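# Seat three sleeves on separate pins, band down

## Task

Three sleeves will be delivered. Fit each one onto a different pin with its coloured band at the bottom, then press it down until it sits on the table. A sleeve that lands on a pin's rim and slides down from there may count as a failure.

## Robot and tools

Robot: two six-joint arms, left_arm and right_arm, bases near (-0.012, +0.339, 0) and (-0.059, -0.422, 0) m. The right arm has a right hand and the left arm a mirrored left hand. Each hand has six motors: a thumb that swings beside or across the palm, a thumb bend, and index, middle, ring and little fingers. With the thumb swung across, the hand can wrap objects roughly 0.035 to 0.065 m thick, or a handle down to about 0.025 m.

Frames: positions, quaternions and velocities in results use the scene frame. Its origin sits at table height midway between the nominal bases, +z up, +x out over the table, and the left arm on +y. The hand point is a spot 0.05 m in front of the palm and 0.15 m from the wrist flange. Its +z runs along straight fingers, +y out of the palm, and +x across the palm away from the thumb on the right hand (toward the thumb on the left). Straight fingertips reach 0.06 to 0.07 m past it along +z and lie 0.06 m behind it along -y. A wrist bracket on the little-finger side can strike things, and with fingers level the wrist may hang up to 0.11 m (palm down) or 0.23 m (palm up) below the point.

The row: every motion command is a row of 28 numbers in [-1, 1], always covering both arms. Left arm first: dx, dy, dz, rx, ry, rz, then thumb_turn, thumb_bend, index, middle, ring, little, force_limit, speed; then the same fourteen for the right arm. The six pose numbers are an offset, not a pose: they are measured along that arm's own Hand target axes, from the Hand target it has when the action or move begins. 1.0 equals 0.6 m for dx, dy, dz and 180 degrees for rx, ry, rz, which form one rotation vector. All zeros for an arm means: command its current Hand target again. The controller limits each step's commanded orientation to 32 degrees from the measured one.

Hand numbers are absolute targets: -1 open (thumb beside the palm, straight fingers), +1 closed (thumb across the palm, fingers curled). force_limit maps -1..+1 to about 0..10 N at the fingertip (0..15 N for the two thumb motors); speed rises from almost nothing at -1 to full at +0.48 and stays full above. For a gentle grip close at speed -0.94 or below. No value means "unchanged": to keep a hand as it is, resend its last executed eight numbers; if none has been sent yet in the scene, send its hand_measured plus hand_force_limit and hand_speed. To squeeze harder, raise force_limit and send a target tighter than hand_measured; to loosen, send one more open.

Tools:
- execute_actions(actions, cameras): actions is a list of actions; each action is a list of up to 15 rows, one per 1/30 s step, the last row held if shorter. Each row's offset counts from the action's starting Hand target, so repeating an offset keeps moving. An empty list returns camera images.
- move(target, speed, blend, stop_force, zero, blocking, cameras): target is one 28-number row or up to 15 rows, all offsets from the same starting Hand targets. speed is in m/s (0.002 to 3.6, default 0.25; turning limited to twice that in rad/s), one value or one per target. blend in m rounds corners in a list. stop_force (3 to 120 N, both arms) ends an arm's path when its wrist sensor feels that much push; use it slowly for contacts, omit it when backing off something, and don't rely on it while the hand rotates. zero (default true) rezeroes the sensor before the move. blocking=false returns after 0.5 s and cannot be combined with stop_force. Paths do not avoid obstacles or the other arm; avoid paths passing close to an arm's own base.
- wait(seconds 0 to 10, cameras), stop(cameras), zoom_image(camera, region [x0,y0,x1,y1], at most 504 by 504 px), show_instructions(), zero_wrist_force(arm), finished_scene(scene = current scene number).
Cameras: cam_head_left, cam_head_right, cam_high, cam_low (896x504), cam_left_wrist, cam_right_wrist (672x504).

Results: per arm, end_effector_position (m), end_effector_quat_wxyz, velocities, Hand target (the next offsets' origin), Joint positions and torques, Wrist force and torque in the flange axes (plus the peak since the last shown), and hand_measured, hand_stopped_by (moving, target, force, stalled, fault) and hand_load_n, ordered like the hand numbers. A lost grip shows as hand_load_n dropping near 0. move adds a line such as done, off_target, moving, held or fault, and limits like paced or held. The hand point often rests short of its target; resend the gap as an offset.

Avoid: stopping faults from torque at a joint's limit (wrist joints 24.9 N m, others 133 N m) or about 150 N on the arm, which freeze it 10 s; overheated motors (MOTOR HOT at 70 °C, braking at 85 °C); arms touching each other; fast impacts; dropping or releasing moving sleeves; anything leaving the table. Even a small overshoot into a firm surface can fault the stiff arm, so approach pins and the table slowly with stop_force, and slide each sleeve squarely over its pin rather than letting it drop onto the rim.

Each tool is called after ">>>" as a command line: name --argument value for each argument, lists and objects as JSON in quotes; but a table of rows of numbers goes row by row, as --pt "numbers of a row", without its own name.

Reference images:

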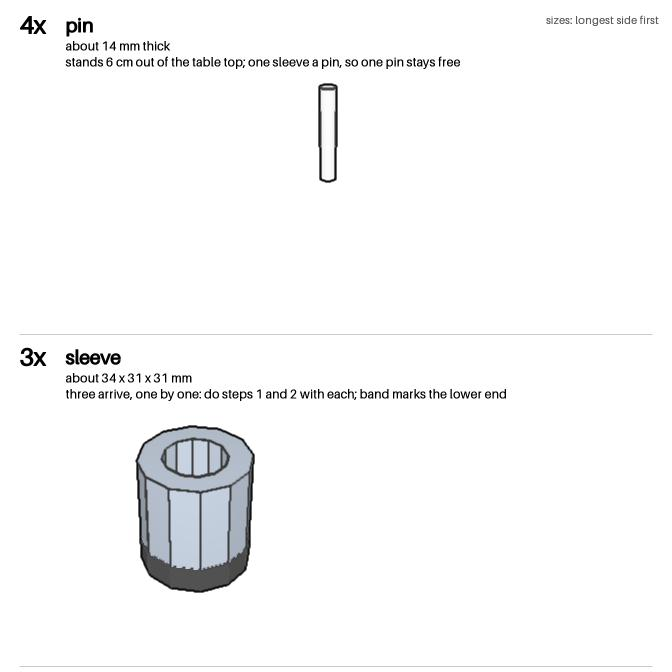

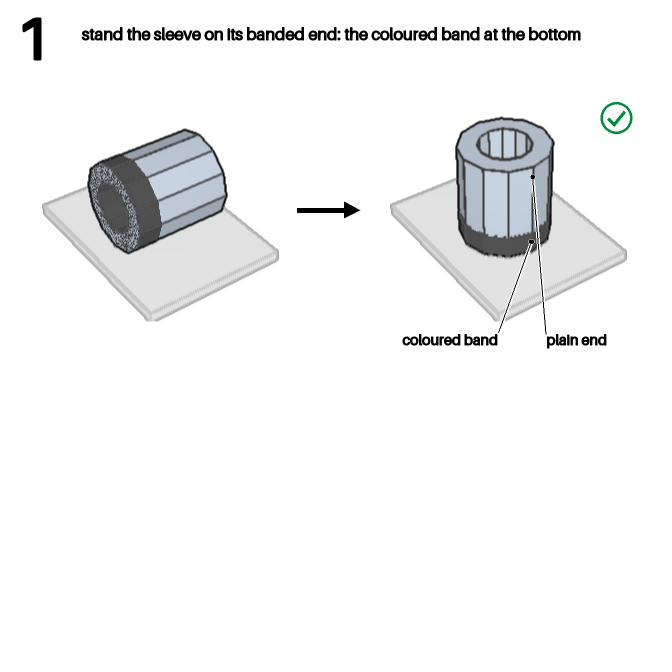

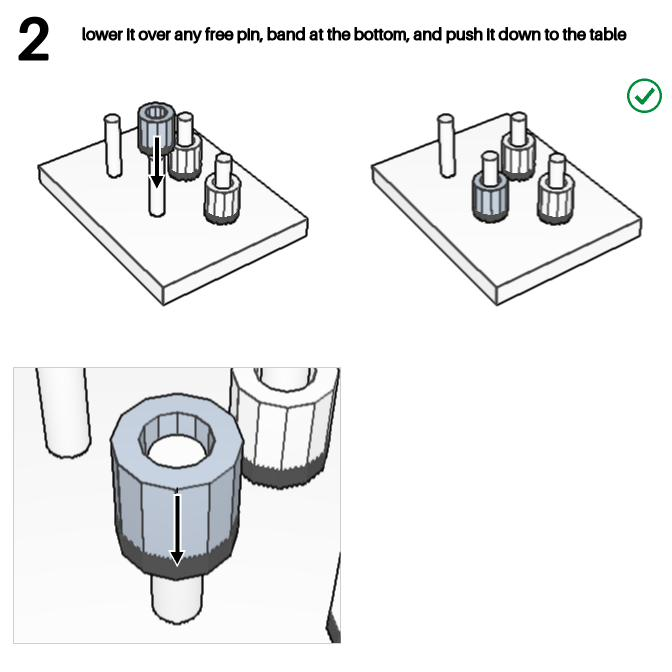

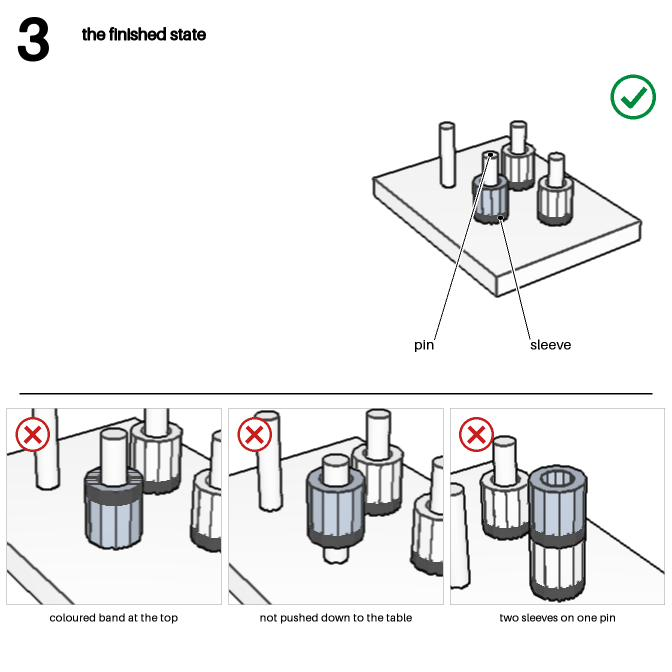

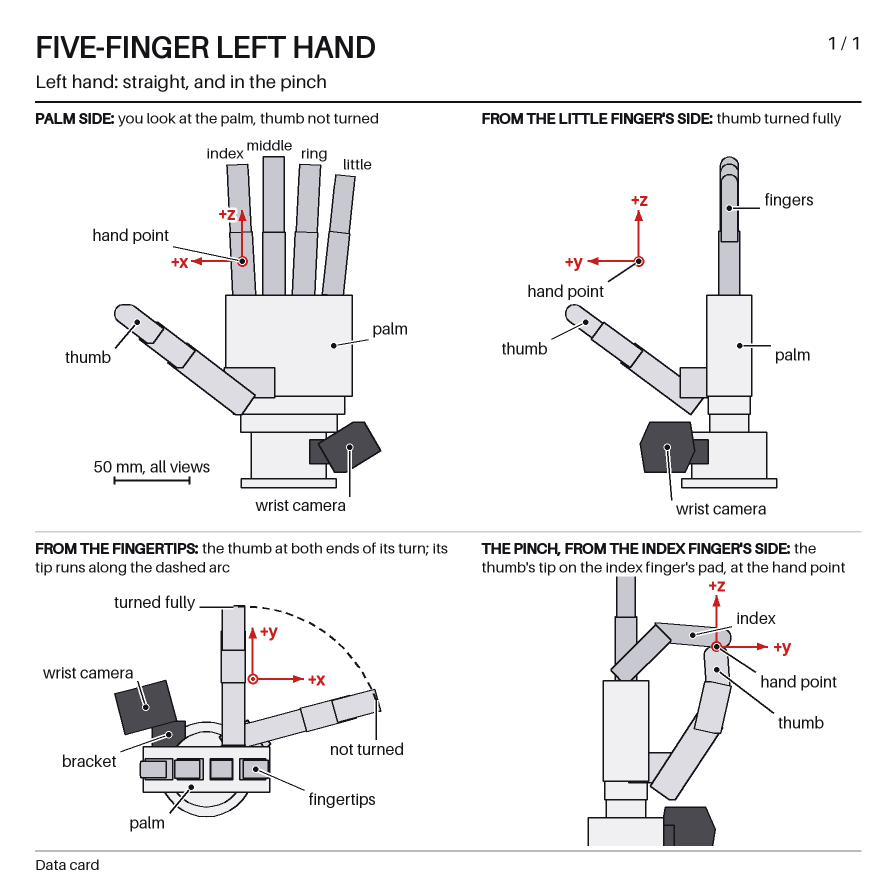

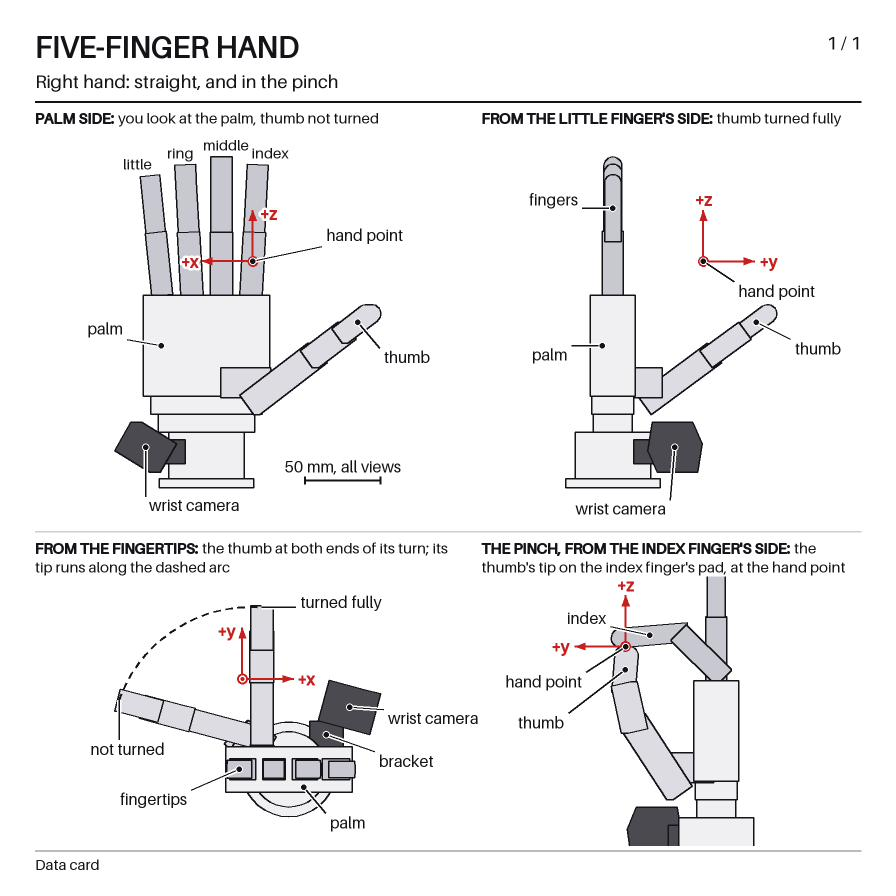

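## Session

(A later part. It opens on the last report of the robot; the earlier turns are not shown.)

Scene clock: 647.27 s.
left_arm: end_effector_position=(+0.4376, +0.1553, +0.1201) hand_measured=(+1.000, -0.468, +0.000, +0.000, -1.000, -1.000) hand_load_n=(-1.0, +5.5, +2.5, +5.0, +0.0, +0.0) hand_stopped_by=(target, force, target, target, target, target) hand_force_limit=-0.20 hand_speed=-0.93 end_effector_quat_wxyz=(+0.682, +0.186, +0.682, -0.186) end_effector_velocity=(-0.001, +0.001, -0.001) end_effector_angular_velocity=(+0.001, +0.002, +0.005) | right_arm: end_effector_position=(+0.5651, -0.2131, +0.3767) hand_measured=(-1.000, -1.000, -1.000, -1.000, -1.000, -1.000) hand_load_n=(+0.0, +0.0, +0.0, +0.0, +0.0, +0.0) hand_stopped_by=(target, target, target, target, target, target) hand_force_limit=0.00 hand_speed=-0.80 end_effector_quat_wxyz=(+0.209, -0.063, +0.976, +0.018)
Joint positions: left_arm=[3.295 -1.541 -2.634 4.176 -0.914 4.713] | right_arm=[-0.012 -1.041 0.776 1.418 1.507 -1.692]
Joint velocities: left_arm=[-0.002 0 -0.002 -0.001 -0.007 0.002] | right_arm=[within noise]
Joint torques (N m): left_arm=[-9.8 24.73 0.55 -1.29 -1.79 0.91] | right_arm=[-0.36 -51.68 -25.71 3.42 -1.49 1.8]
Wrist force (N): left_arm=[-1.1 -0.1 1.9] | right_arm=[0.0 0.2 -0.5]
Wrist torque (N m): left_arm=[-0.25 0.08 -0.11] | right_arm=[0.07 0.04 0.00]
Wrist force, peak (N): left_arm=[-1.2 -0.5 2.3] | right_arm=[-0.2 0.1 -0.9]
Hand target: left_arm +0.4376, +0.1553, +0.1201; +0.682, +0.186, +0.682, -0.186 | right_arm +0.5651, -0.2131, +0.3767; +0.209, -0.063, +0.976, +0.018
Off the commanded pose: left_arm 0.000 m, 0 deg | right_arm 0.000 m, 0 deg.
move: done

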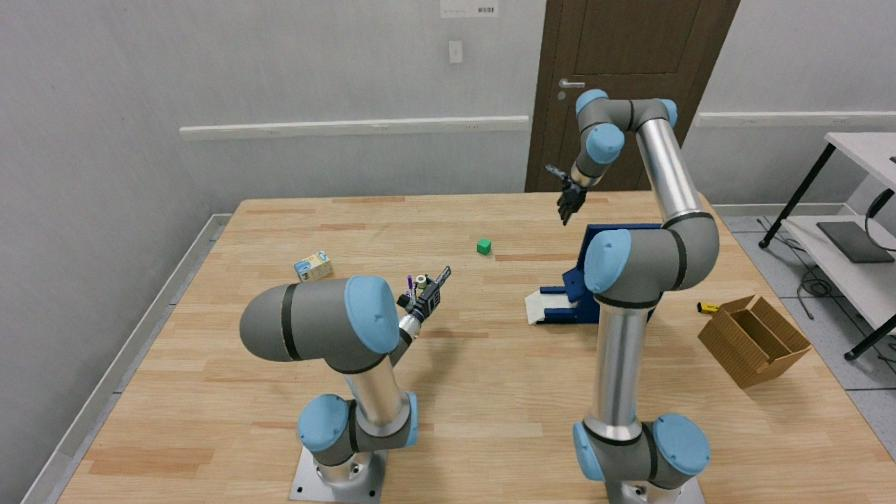

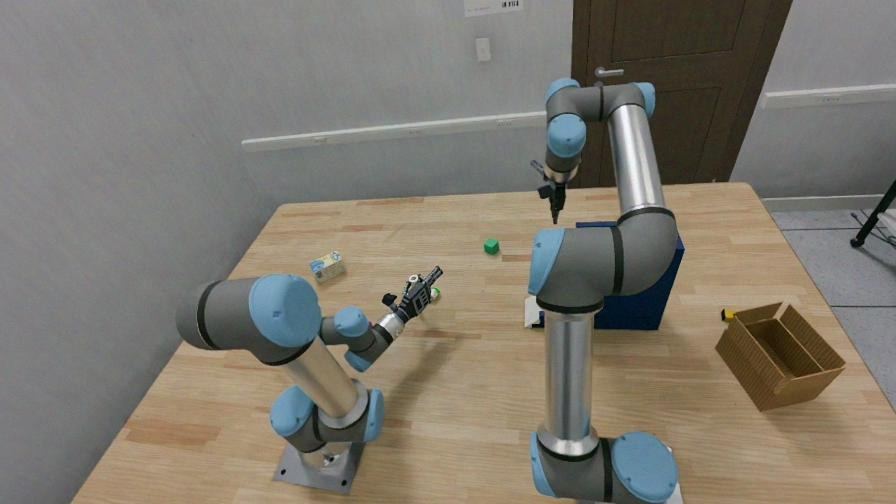

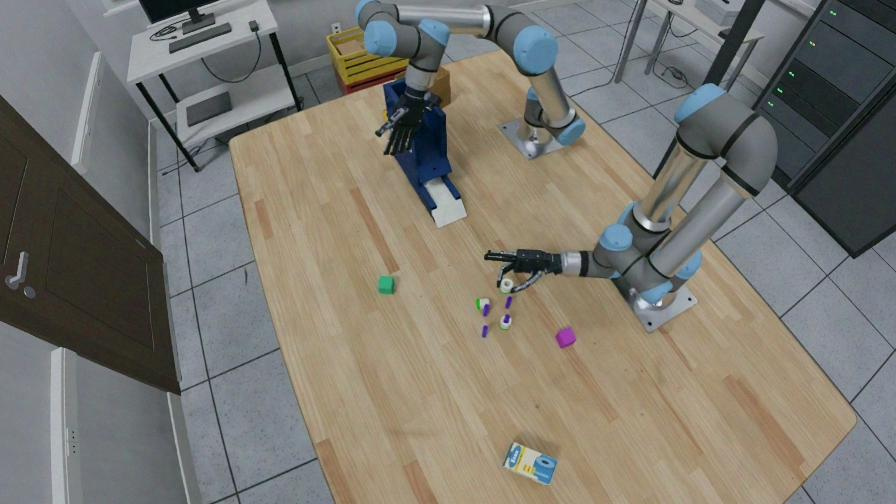

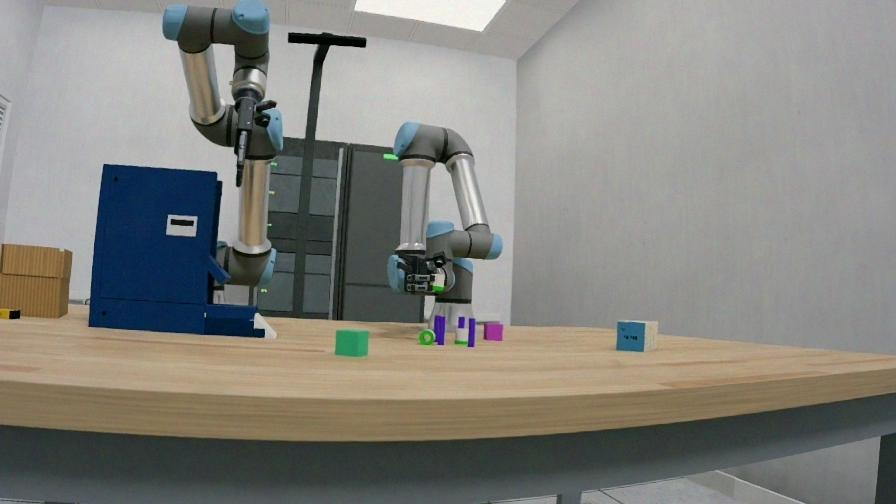

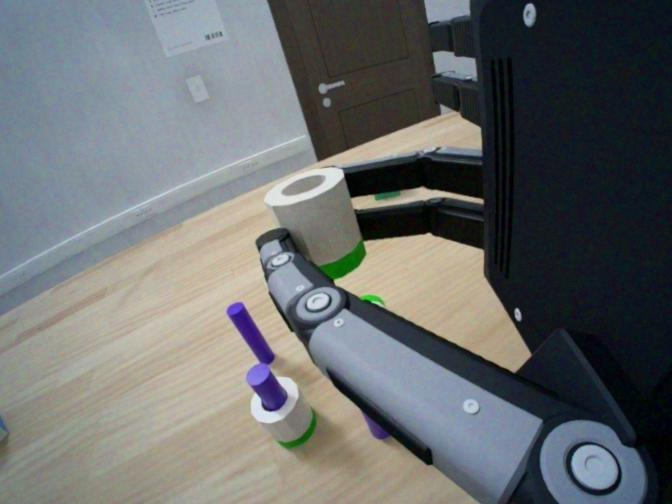

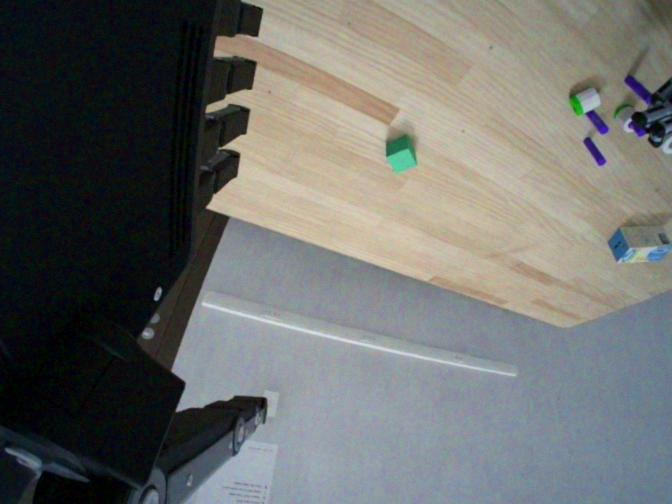

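>>> move --target '[0.0817,0,0,0,0,0,1,0.3,0,0,-1,-1,-0.2,-0.93,0,0,0,0,0,0,-1,-1,-1,-1,-1,-1,0,-0.8]' --speed 0.06 --stop_force 4 --cameras '["cam_low","cam_left_wrist","cam_high","cam_head_left"]'

>>> zoom_image --camera "cam_low" --region '[430, 295, 500, 355]'

>>> zoom_image --camera "cam_left_wrist" --region '[250, 150, 450, 320]'

>>> zoom_image --camera "cam_high" --region '[460, 240, 560, 320]'

Scene clock: 664.80 s.
left_arm: end_effector_position=(+0.4376, +0.1553, +0.0711) hand_measured=(+1.000, -0.468, +0.000, +0.000, -1.000, -1.000) hand_load_n=(-1.0, +5.5, +2.5, +4.5, +0.0, +0.0) hand_stopped_by=(target, force, target, target, target, target) hand_force_limit=-0.20 hand_speed=-0.93 end_effector_quat_wxyz=(+0.682, +0.186, +0.682, -0.186) | right_arm: end_effector_position=(+0.5651, -0.2131, +0.3767) hand_measured=(-1.000, -1.000, -1.000, -1.000, -1.000, -1.000) hand_load_n=(+0.0, +0.0, +0.0, +0.0, +0.0, +0.0) hand_stopped_by=(target, target, target, target, target, target) hand_force_limit=0.00 hand_speed=-0.80 end_effector_quat_wxyz=(+0.209, -0.063, +0.976, +0.018)
Joint positions: left_arm=[3.295 -1.768 -2.674 4.442 -0.914 4.713] | right_arm=[-0.012 -1.041 0.776 1.418 1.507 -1.692]
Joint torques (N m): left_arm=[-4.5 20.93 20.71 3.86 -1.23 -2.18] | right_arm=[-0.25 -51.7 -25.33 3.43 -1.35 1.84]
Wrist force (N): left_arm=[-1.1 -0.3 2.1] | right_arm=[-0.2 -0.1 -0.9]
Wrist torque (N m): left_arm=[-0.31 0.05 -0.04] | right_arm=[0.05 0.06 -0.01]
Wrist force, peak (N): left_arm=[-1.8 -0.2 1.8] | right_arm=[-0.1 -0.1 -1.0]
Hand target: left_arm +0.4376, +0.1553, +0.0711; +0.682, +0.186, +0.682, -0.186 | right_arm +0.5651, -0.2131, +0.3767; +0.209, -0.063, +0.976, +0.018
Off the commanded pose: left_arm 0.000 m, 0 deg | right_arm 0.000 m, 0 deg.
move: done
Images, in order (width x height): cam_head_left 896x504, cam_high 896x504, cam_low 896x504, cam_left_wrist 672x504.

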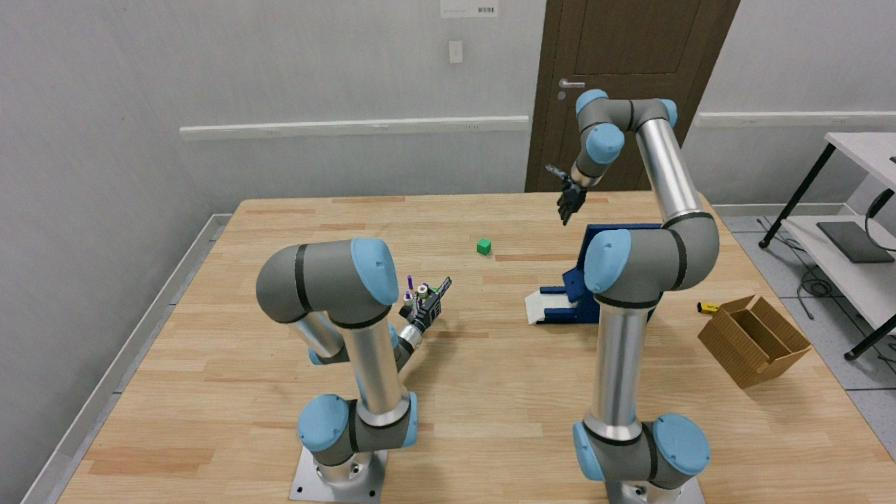

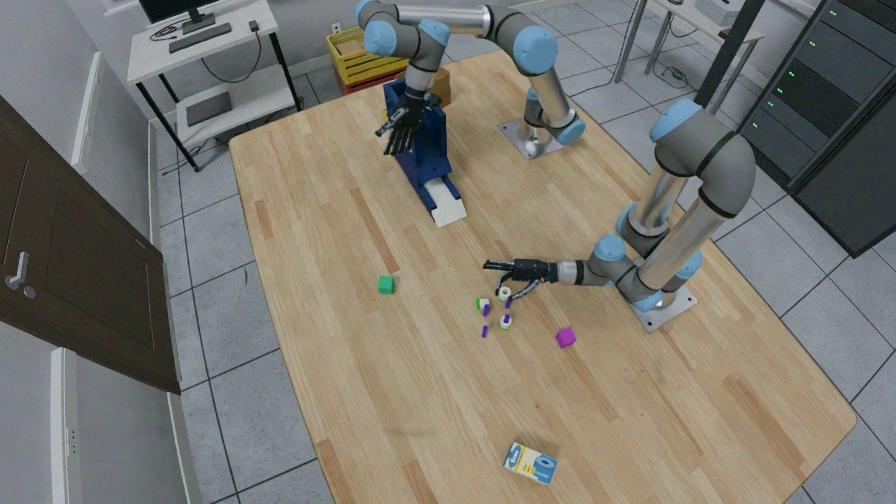

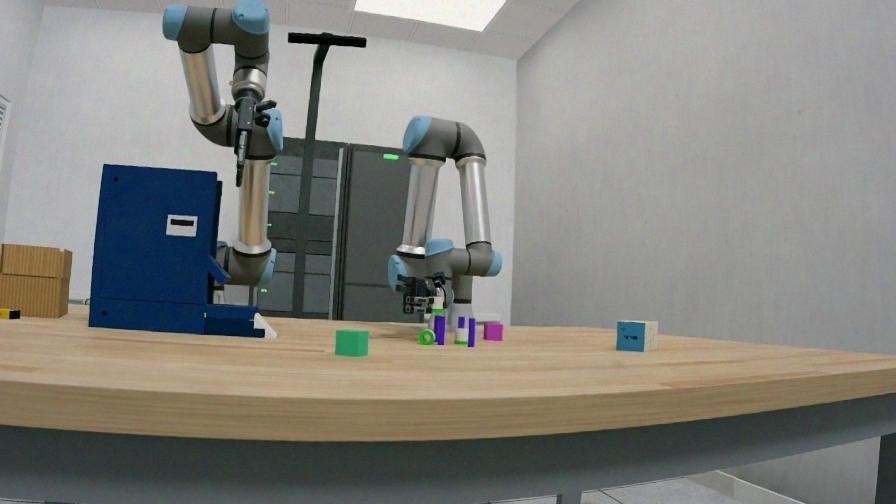

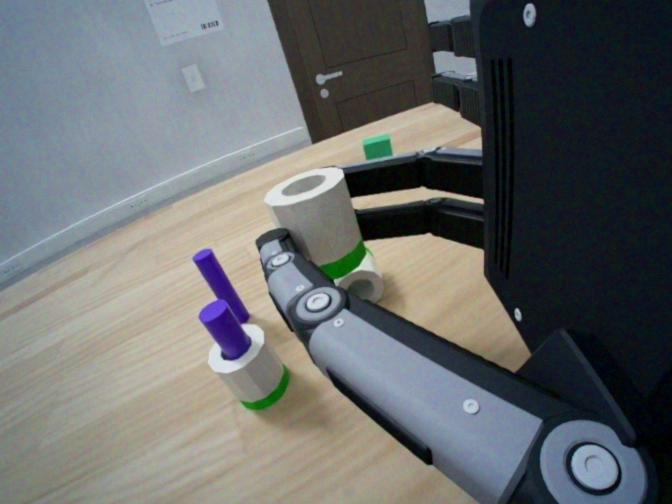

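Scaled by 7.200 from the camera's 896x504 image, which has a finer 1280x720 frame.

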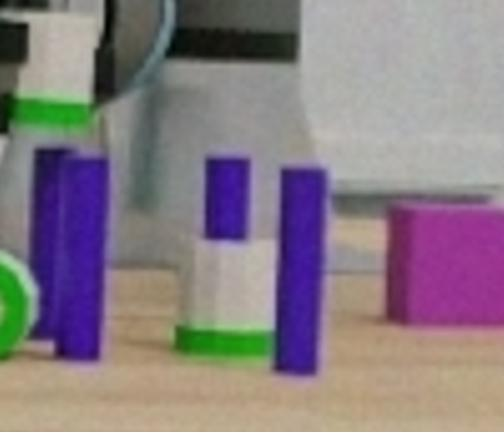

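Scaled by 2.520 from the camera's 672x504 image, which has a finer 960x720 frame.

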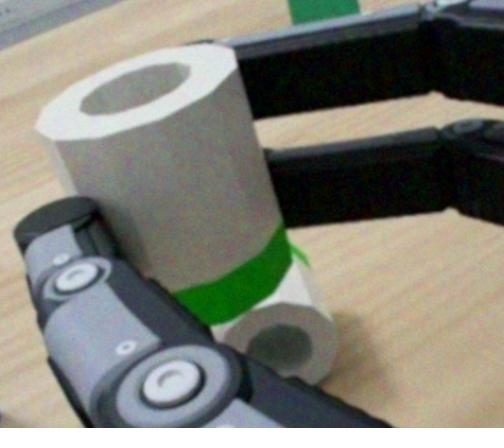

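Scaled by 5.040 from the camera's 896x504 image, which has a finer 1280x720 frame.

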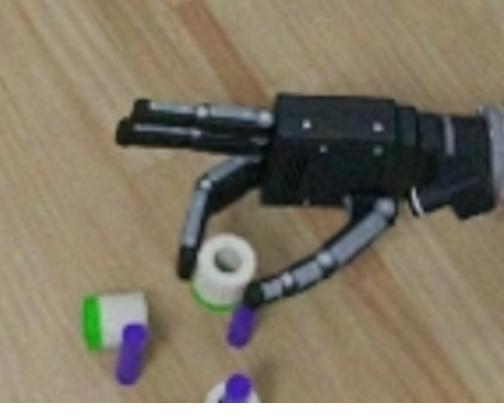

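>>> move --pt "-0.0167 0 0 0 0 0 1 0.3 0 0 -1 -1 -0.2 -0.93 0 0 0 0 0 0 -1 -1 -1 -1 -1 -1 0 -0.8" --pt "-0.0167 -0.0023 -0.0237 0 0 0 1 0.3 0 0 -1 -1 -0.2 -0.93 0 0 0 0 0 0 -1 -1 -1 -1 -1 -1 0 -0.8" --pt "0 -0.0023 -0.0237 0 0 0 1 0.3 0 0 -1 -1 -0.2 -0.93 0 0 0 0 0 0 -1 -1 -1 -1 -1 -1 0 -0.8" --speed 0.06 --stop_force 4 --cameras '["cam_low","cam_left_wrist","cam_high","cam_head_left"]'

>>> zoom_image --camera "cam_low" --region '[430, 295, 500, 355]'

>>> zoom_image --camera "cam_left_wrist" --region '[250, 150, 450, 320]'

>>> zoom_image --camera "cam_high" --region '[460, 240, 560, 320]'

>>> zoom_image --camera "cam_head_left" --region '[370, 255, 470, 335]'

Scene clock: 691.07 s.
left_arm: end_effector_position=(+0.4246, +0.1613, +0.0710) hand_measured=(+1.000, -0.468, +0.000, +0.000, -1.000, -1.000) hand_load_n=(-1.0, +5.5, +2.0, +5.0, +0.0, +0.0) hand_stopped_by=(target, force, target, target, target, target) hand_force_limit=-0.20 hand_speed=-0.93 end_effector_quat_wxyz=(+0.682, +0.186, +0.682, -0.186) | right_arm: end_effector_position=(+0.5651, -0.2131, +0.3767) hand_measured=(-1.000, -1.000, -1.000, -1.000, -1.000, -1.000) hand_load_n=(+0.0, +0.0, +0.0, +0.0, +0.0, +0.0) hand_stopped_by=(target, target, target, target, target, target) hand_force_limit=0.00 hand_speed=-0.80 end_effector_quat_wxyz=(+0.209, -0.063, +0.976, +0.018)
Joint positions: left_arm=[3.338 -1.743 -2.718 4.462 -0.87 4.713] | right_arm=[-0.012 -1.041 0.776 1.418 1.507 -1.692]
Joint torques (N m): left_arm=[-7.94 10.21 20.16 3.08 0.16 -1.97] | right_arm=[-0.27 -51.98 -25.27 3.45 -1.29 1.9]
Wrist force (N): left_arm=[-1.2 0.0 1.9] | right_arm=[-0.2 -0.1 -0.5]
Wrist torque (N m): left_arm=[-0.24 0.03 -0.01] | right_arm=[0.02 0.06 -0.01]
Wrist force, peak (N): left_arm=[-2.0 0.1 2.3] | right_arm=[-0.1 -0.2 -1.0]
Hand target: left_arm +0.4247, +0.1613, +0.0711; +0.682, +0.186, +0.682, -0.186 | right_arm +0.5651, -0.2131, +0.3767; +0.209, -0.063, +0.976, +0.018
Off the commanded pose: left_arm 0.000 m, 0 deg | right_arm 0.000 m, 0 deg.
move: done
Images, in order (width x height): cam_head_left 896x504, cam_high 896x504, cam_low 896x504, cam_left_wrist 672x504.

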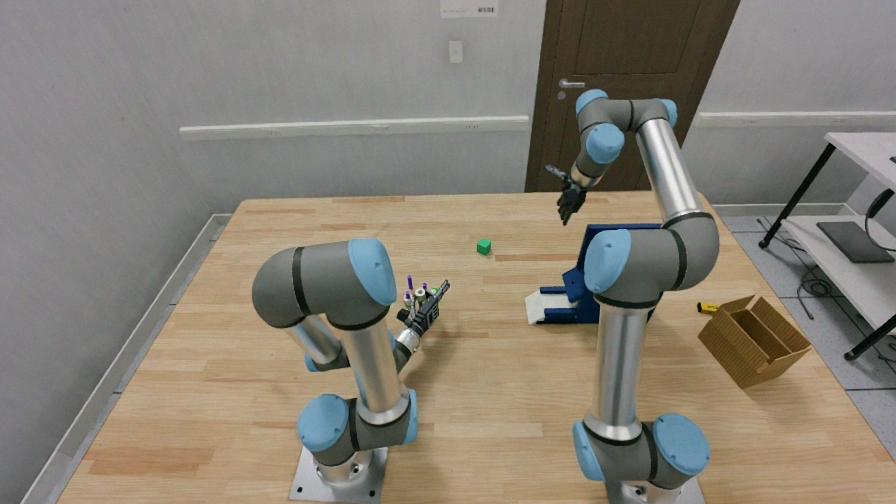

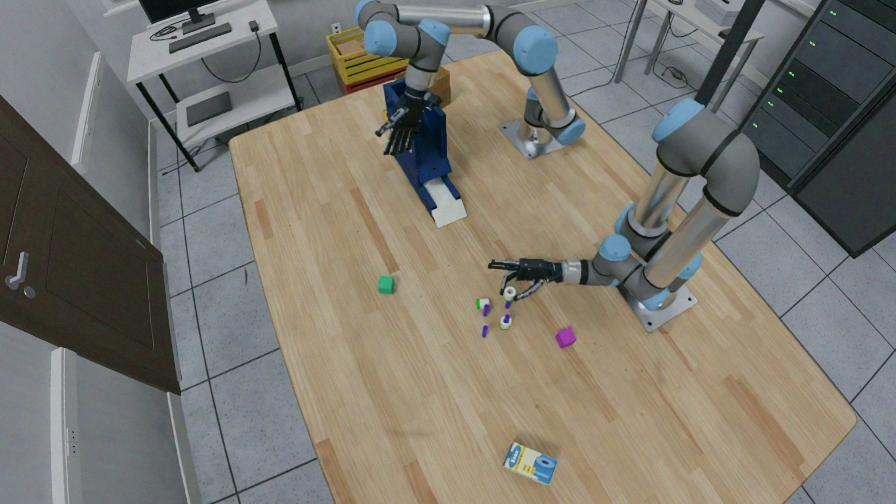

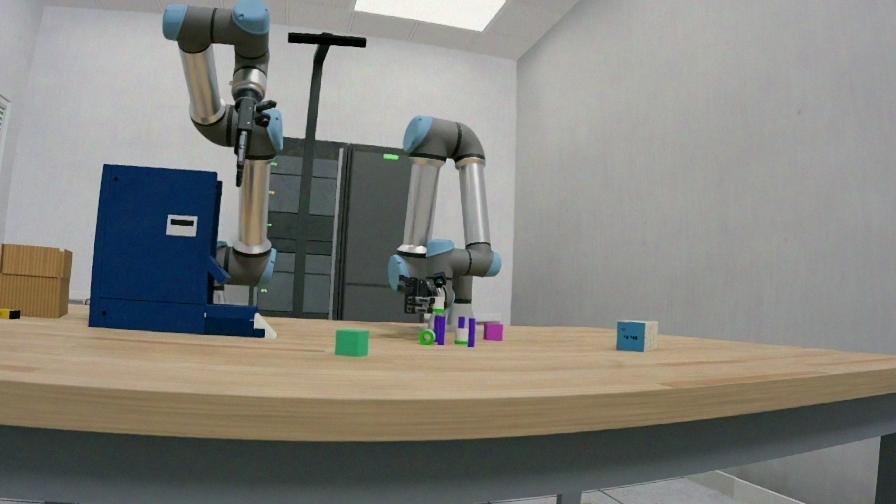

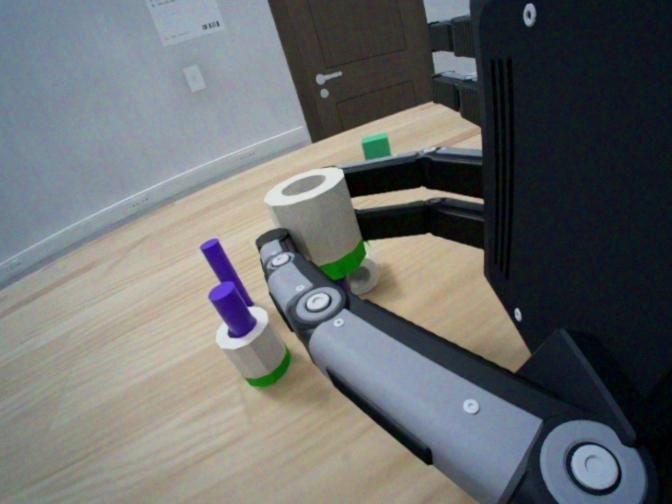

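Scaled by 7.200 from the camera's 896x504 image, which has a finer 1280x720 frame.

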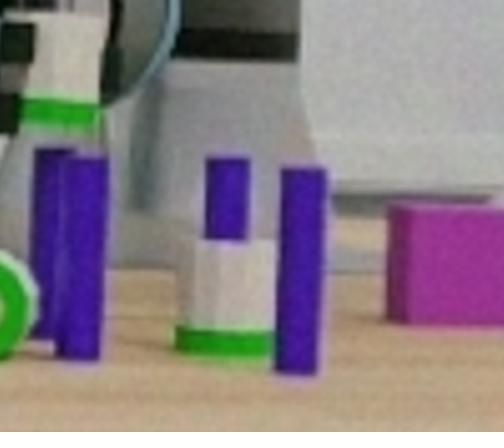

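Scaled by 2.520 from the camera's 672x504 image, which has a finer 960x720 frame.

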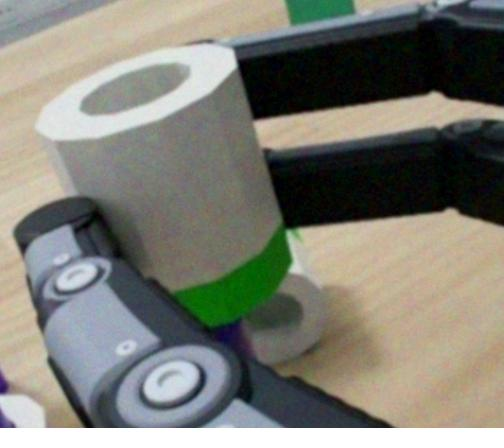

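Scaled by 5.040 from the camera's 896x504 image, which has a finer 1280x720 frame.

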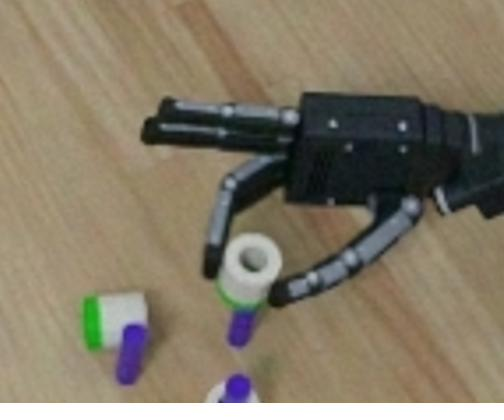

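Scaled by 5.040 from the camera's 896x504 image, which has a finer 1280x720 frame.

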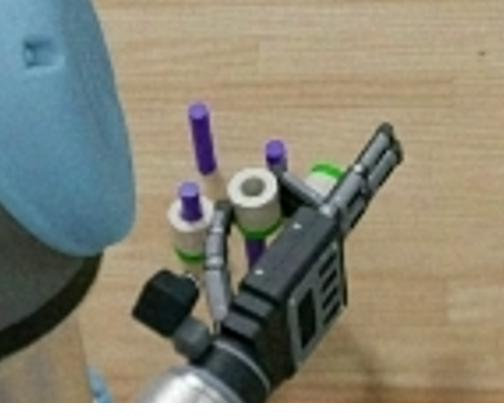

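>>> zoom_image --camera "cam_left_wrist" --region '[310, 220, 400, 310]'

>>> zoom_image --camera "cam_low" --region '[425, 290, 475, 350]'

>>> zoom_image --camera "cam_high" --region '[490, 275, 535, 320]'

>>> zoom_image --camera "cam_head_left" --region '[400, 270, 450, 320]'

>>> zoom_image --camera "cam_head_right" --region '[380, 260, 440, 320]'

Scaled by 5.600 from the camera's 672x504 image, which has a finer 960x720 frame.

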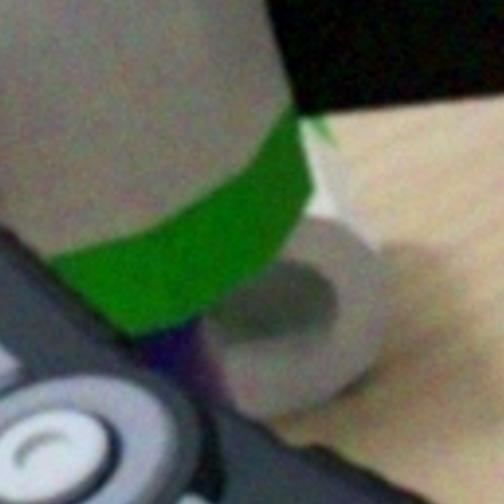

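Scaled by 8.400 from the camera's 896x504 image, which has a finer 1280x720 frame.

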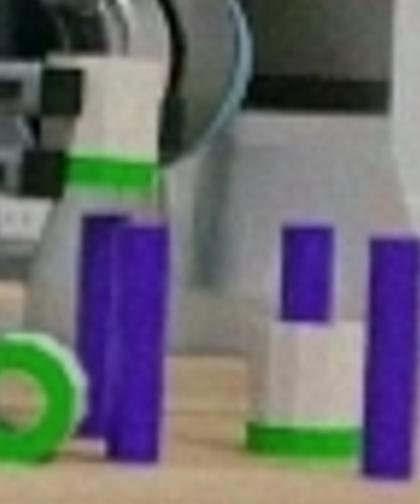

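Scaled by 11.200 from the camera's 896x504 image, which has a finer 1280x720 frame.

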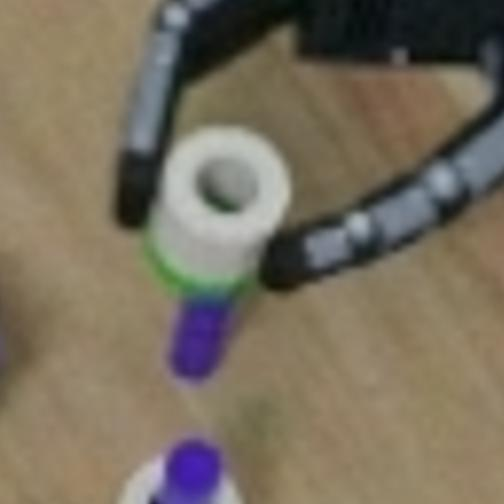

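Scaled by 10.080 from the camera's 896x504 image, which has a finer 1280x720 frame.

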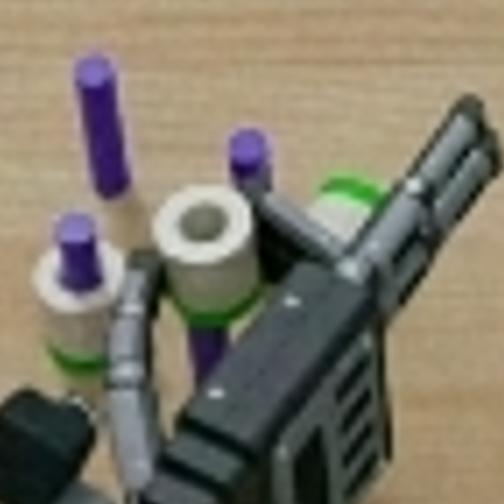

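This scene's latest camera images include none from cam_head_right. They are from: cam_head_left, cam_high, cam_low, cam_left_wrist. cam_head_right's image comes with the result of a call that names it in "cameras".

>>> move --pt "0 0.003 0.0002 0 0 0 1 0.3 0 0 -1 -1 -0.2 -0.93 0 0 0 0 0 0 -1 -1 -1 -1 -1 -1 0 -0.8" --pt "0.005 0.003 0.0002 0 0 0 1 0.3 0 0 -1 -1 -0.2 -0.93 0 0 0 0 0 0 -1 -1 -1 -1 -1 -1 0 -0.8" --speed 0.03 --stop_force 4 --cameras '["cam_low","cam_left_wrist","cam_high","cam_head_left","cam_head_right"]'

>>> zoom_image --camera "cam_left_wrist" --region '[310, 220, 400, 310]'

>>> zoom_image --camera "cam_low" --region '[425, 290, 475, 350]'

>>> zoom_image --camera "cam_high" --region '[490, 275, 535, 320]'

>>> zoom_image --camera "cam_head_right" --region '[350, 260, 420, 330]'

Scene clock: 727.20 s.
left_arm: end_effector_position=(+0.4257, +0.1628, +0.0681) hand_measured=(+1.000, -0.468, +0.000, +0.000, -1.000, -1.000) hand_load_n=(-0.5, +5.5, +2.0, +4.5, +0.0, +0.0) hand_stopped_by=(target, force, target, target, target, target) hand_force_limit=-0.20 hand_speed=-0.93 end_effector_quat_wxyz=(+0.682, +0.186, +0.682, -0.186) | right_arm: end_effector_position=(+0.5651, -0.2131, +0.3767) hand_measured=(-1.000, -1.000, -1.000, -1.000, -1.000, -1.000) hand_load_n=(+0.0, +0.0, +0.0, +0.0, +0.0, +0.0) hand_stopped_by=(target, target, target, target, target, target) hand_force_limit=0.00 hand_speed=-0.80 end_effector_quat_wxyz=(+0.209, -0.063, +0.976, +0.018)
Joint positions: left_arm=[3.346 -1.76 -2.719 4.48 -0.862 4.713] | right_arm=[-0.012 -1.041 0.776 1.418 1.507 -1.692]
Joint torques (N m): left_arm=[-8.71 27.16 -6.62 -1.3 -1.72 -1.26] | right_arm=[-0.18 -51.38 -25.66 3.38 -1.2 1.91]
Wrist force (N): left_arm=[-1.2 -0.1 1.9] | right_arm=[0.2 -0.1 -0.8]
Wrist torque (N m): left_arm=[-0.26 0.05 -0.01] | right_arm=[0.03 0.01 0.01]
Wrist force, peak (N): left_arm=[-1.0 0.0 2.2] | right_arm=[-0.3 -0.1 -1.0]
Hand target: left_arm +0.4257, +0.1628, +0.0681; +0.682, +0.186, +0.682, -0.186 | right_arm +0.5651, -0.2131, +0.3767; +0.209, -0.063, +0.976, +0.018
Off the commanded pose: left_arm 0.000 m, 0 deg | right_arm 0.000 m, 0 deg.
move: done
Images, in order (width x height): cam_head_left 896x504, cam_head_right 896x504, cam_high 896x504, cam_low 896x504, cam_left_wrist 672x504.

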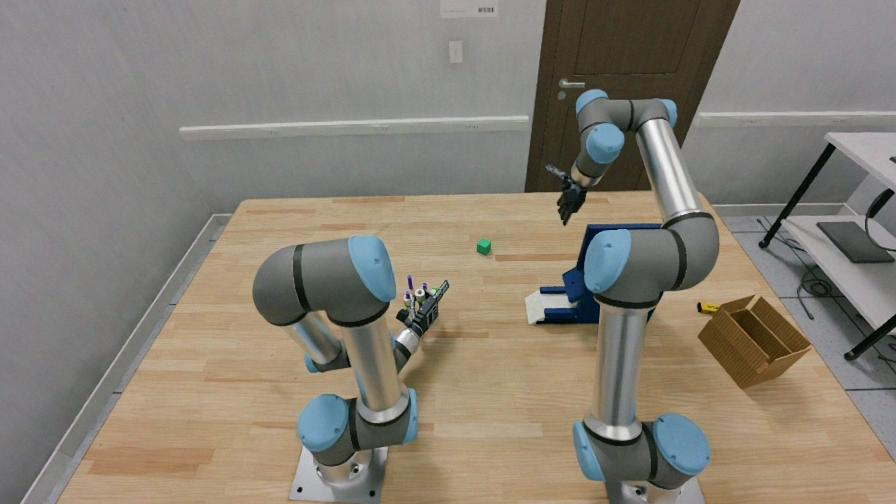

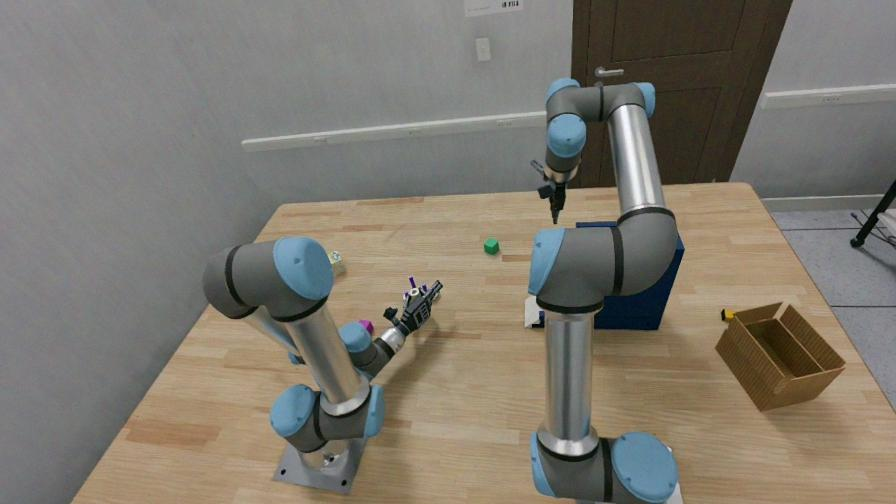

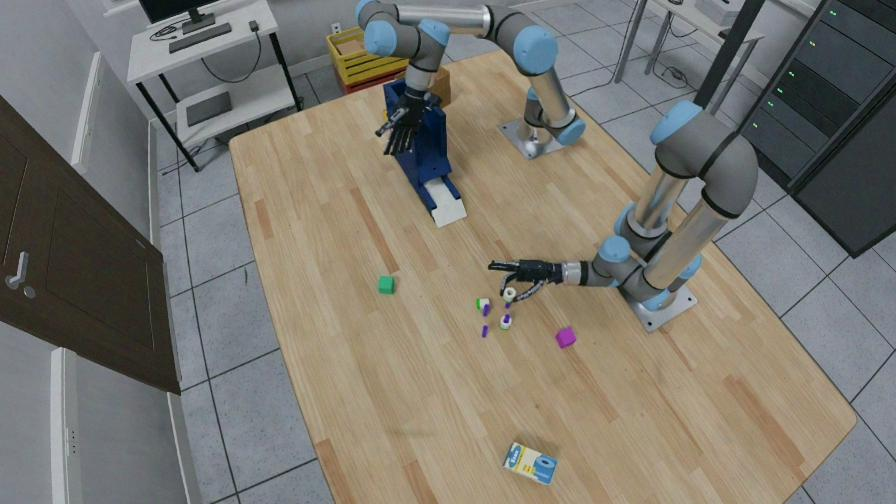

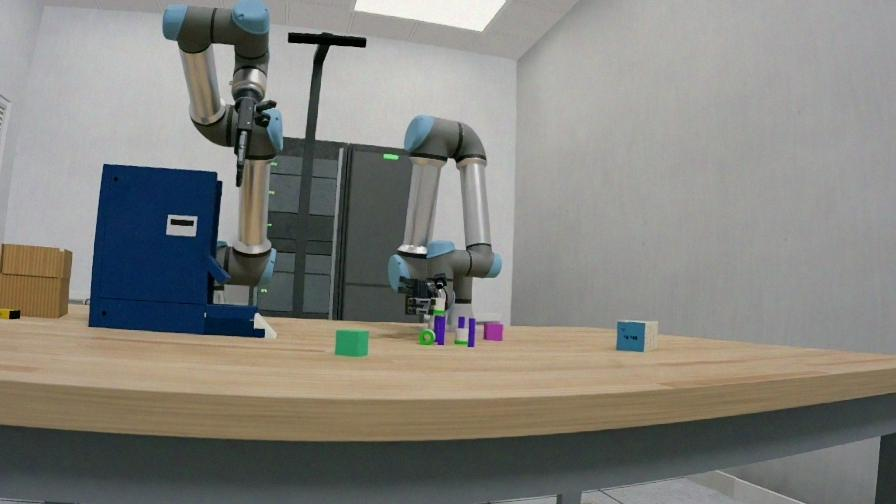

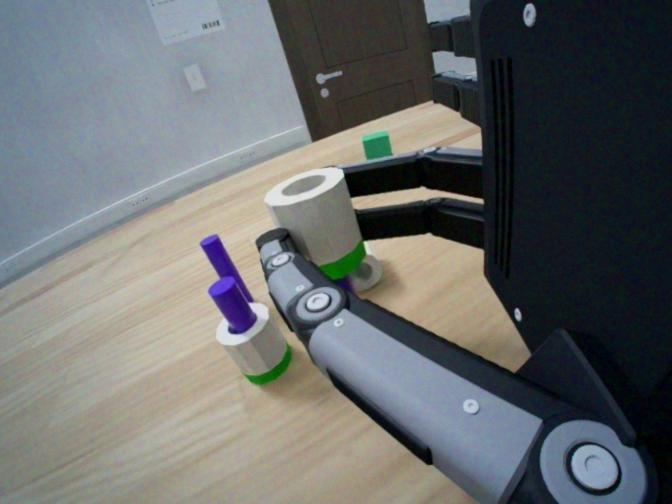

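Scaled by 5.600 from the camera's 672x504 image, which has a finer 960x720 frame.

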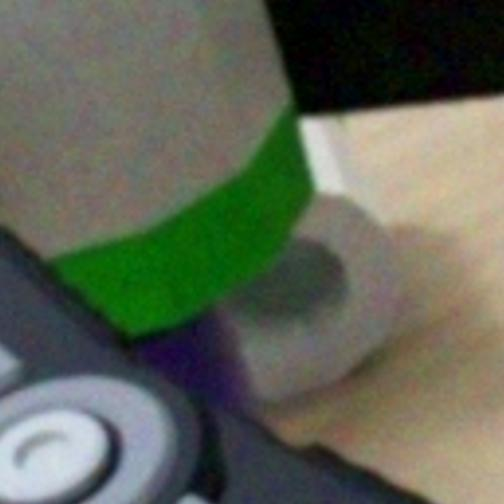

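Scaled by 8.400 from the camera's 896x504 image, which has a finer 1280x720 frame.

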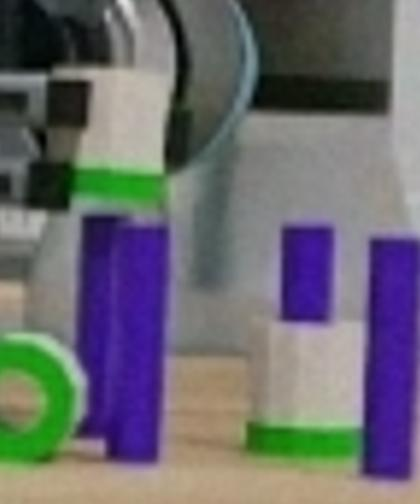

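Scaled by 11.200 from the camera's 896x504 image, which has a finer 1280x720 frame.

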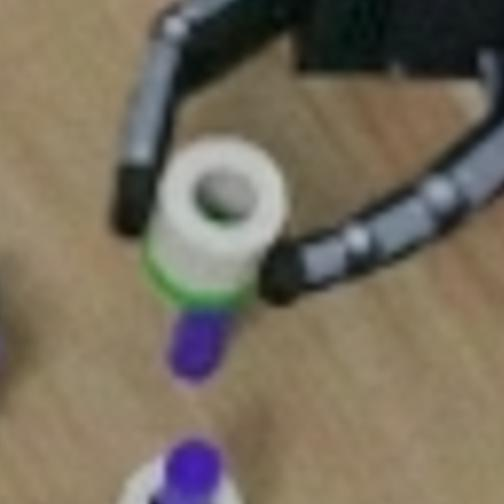

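Scaled by 7.200 from the camera's 896x504 image, which has a finer 1280x720 frame.

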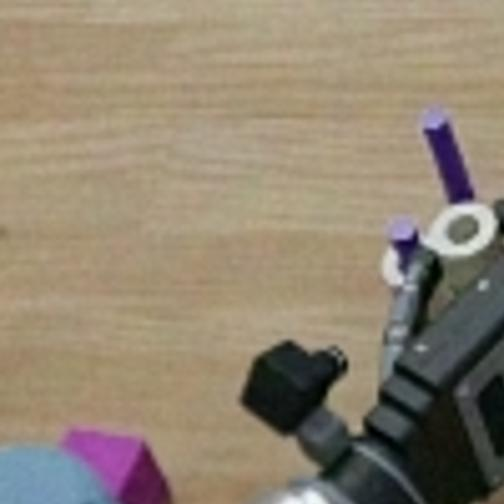

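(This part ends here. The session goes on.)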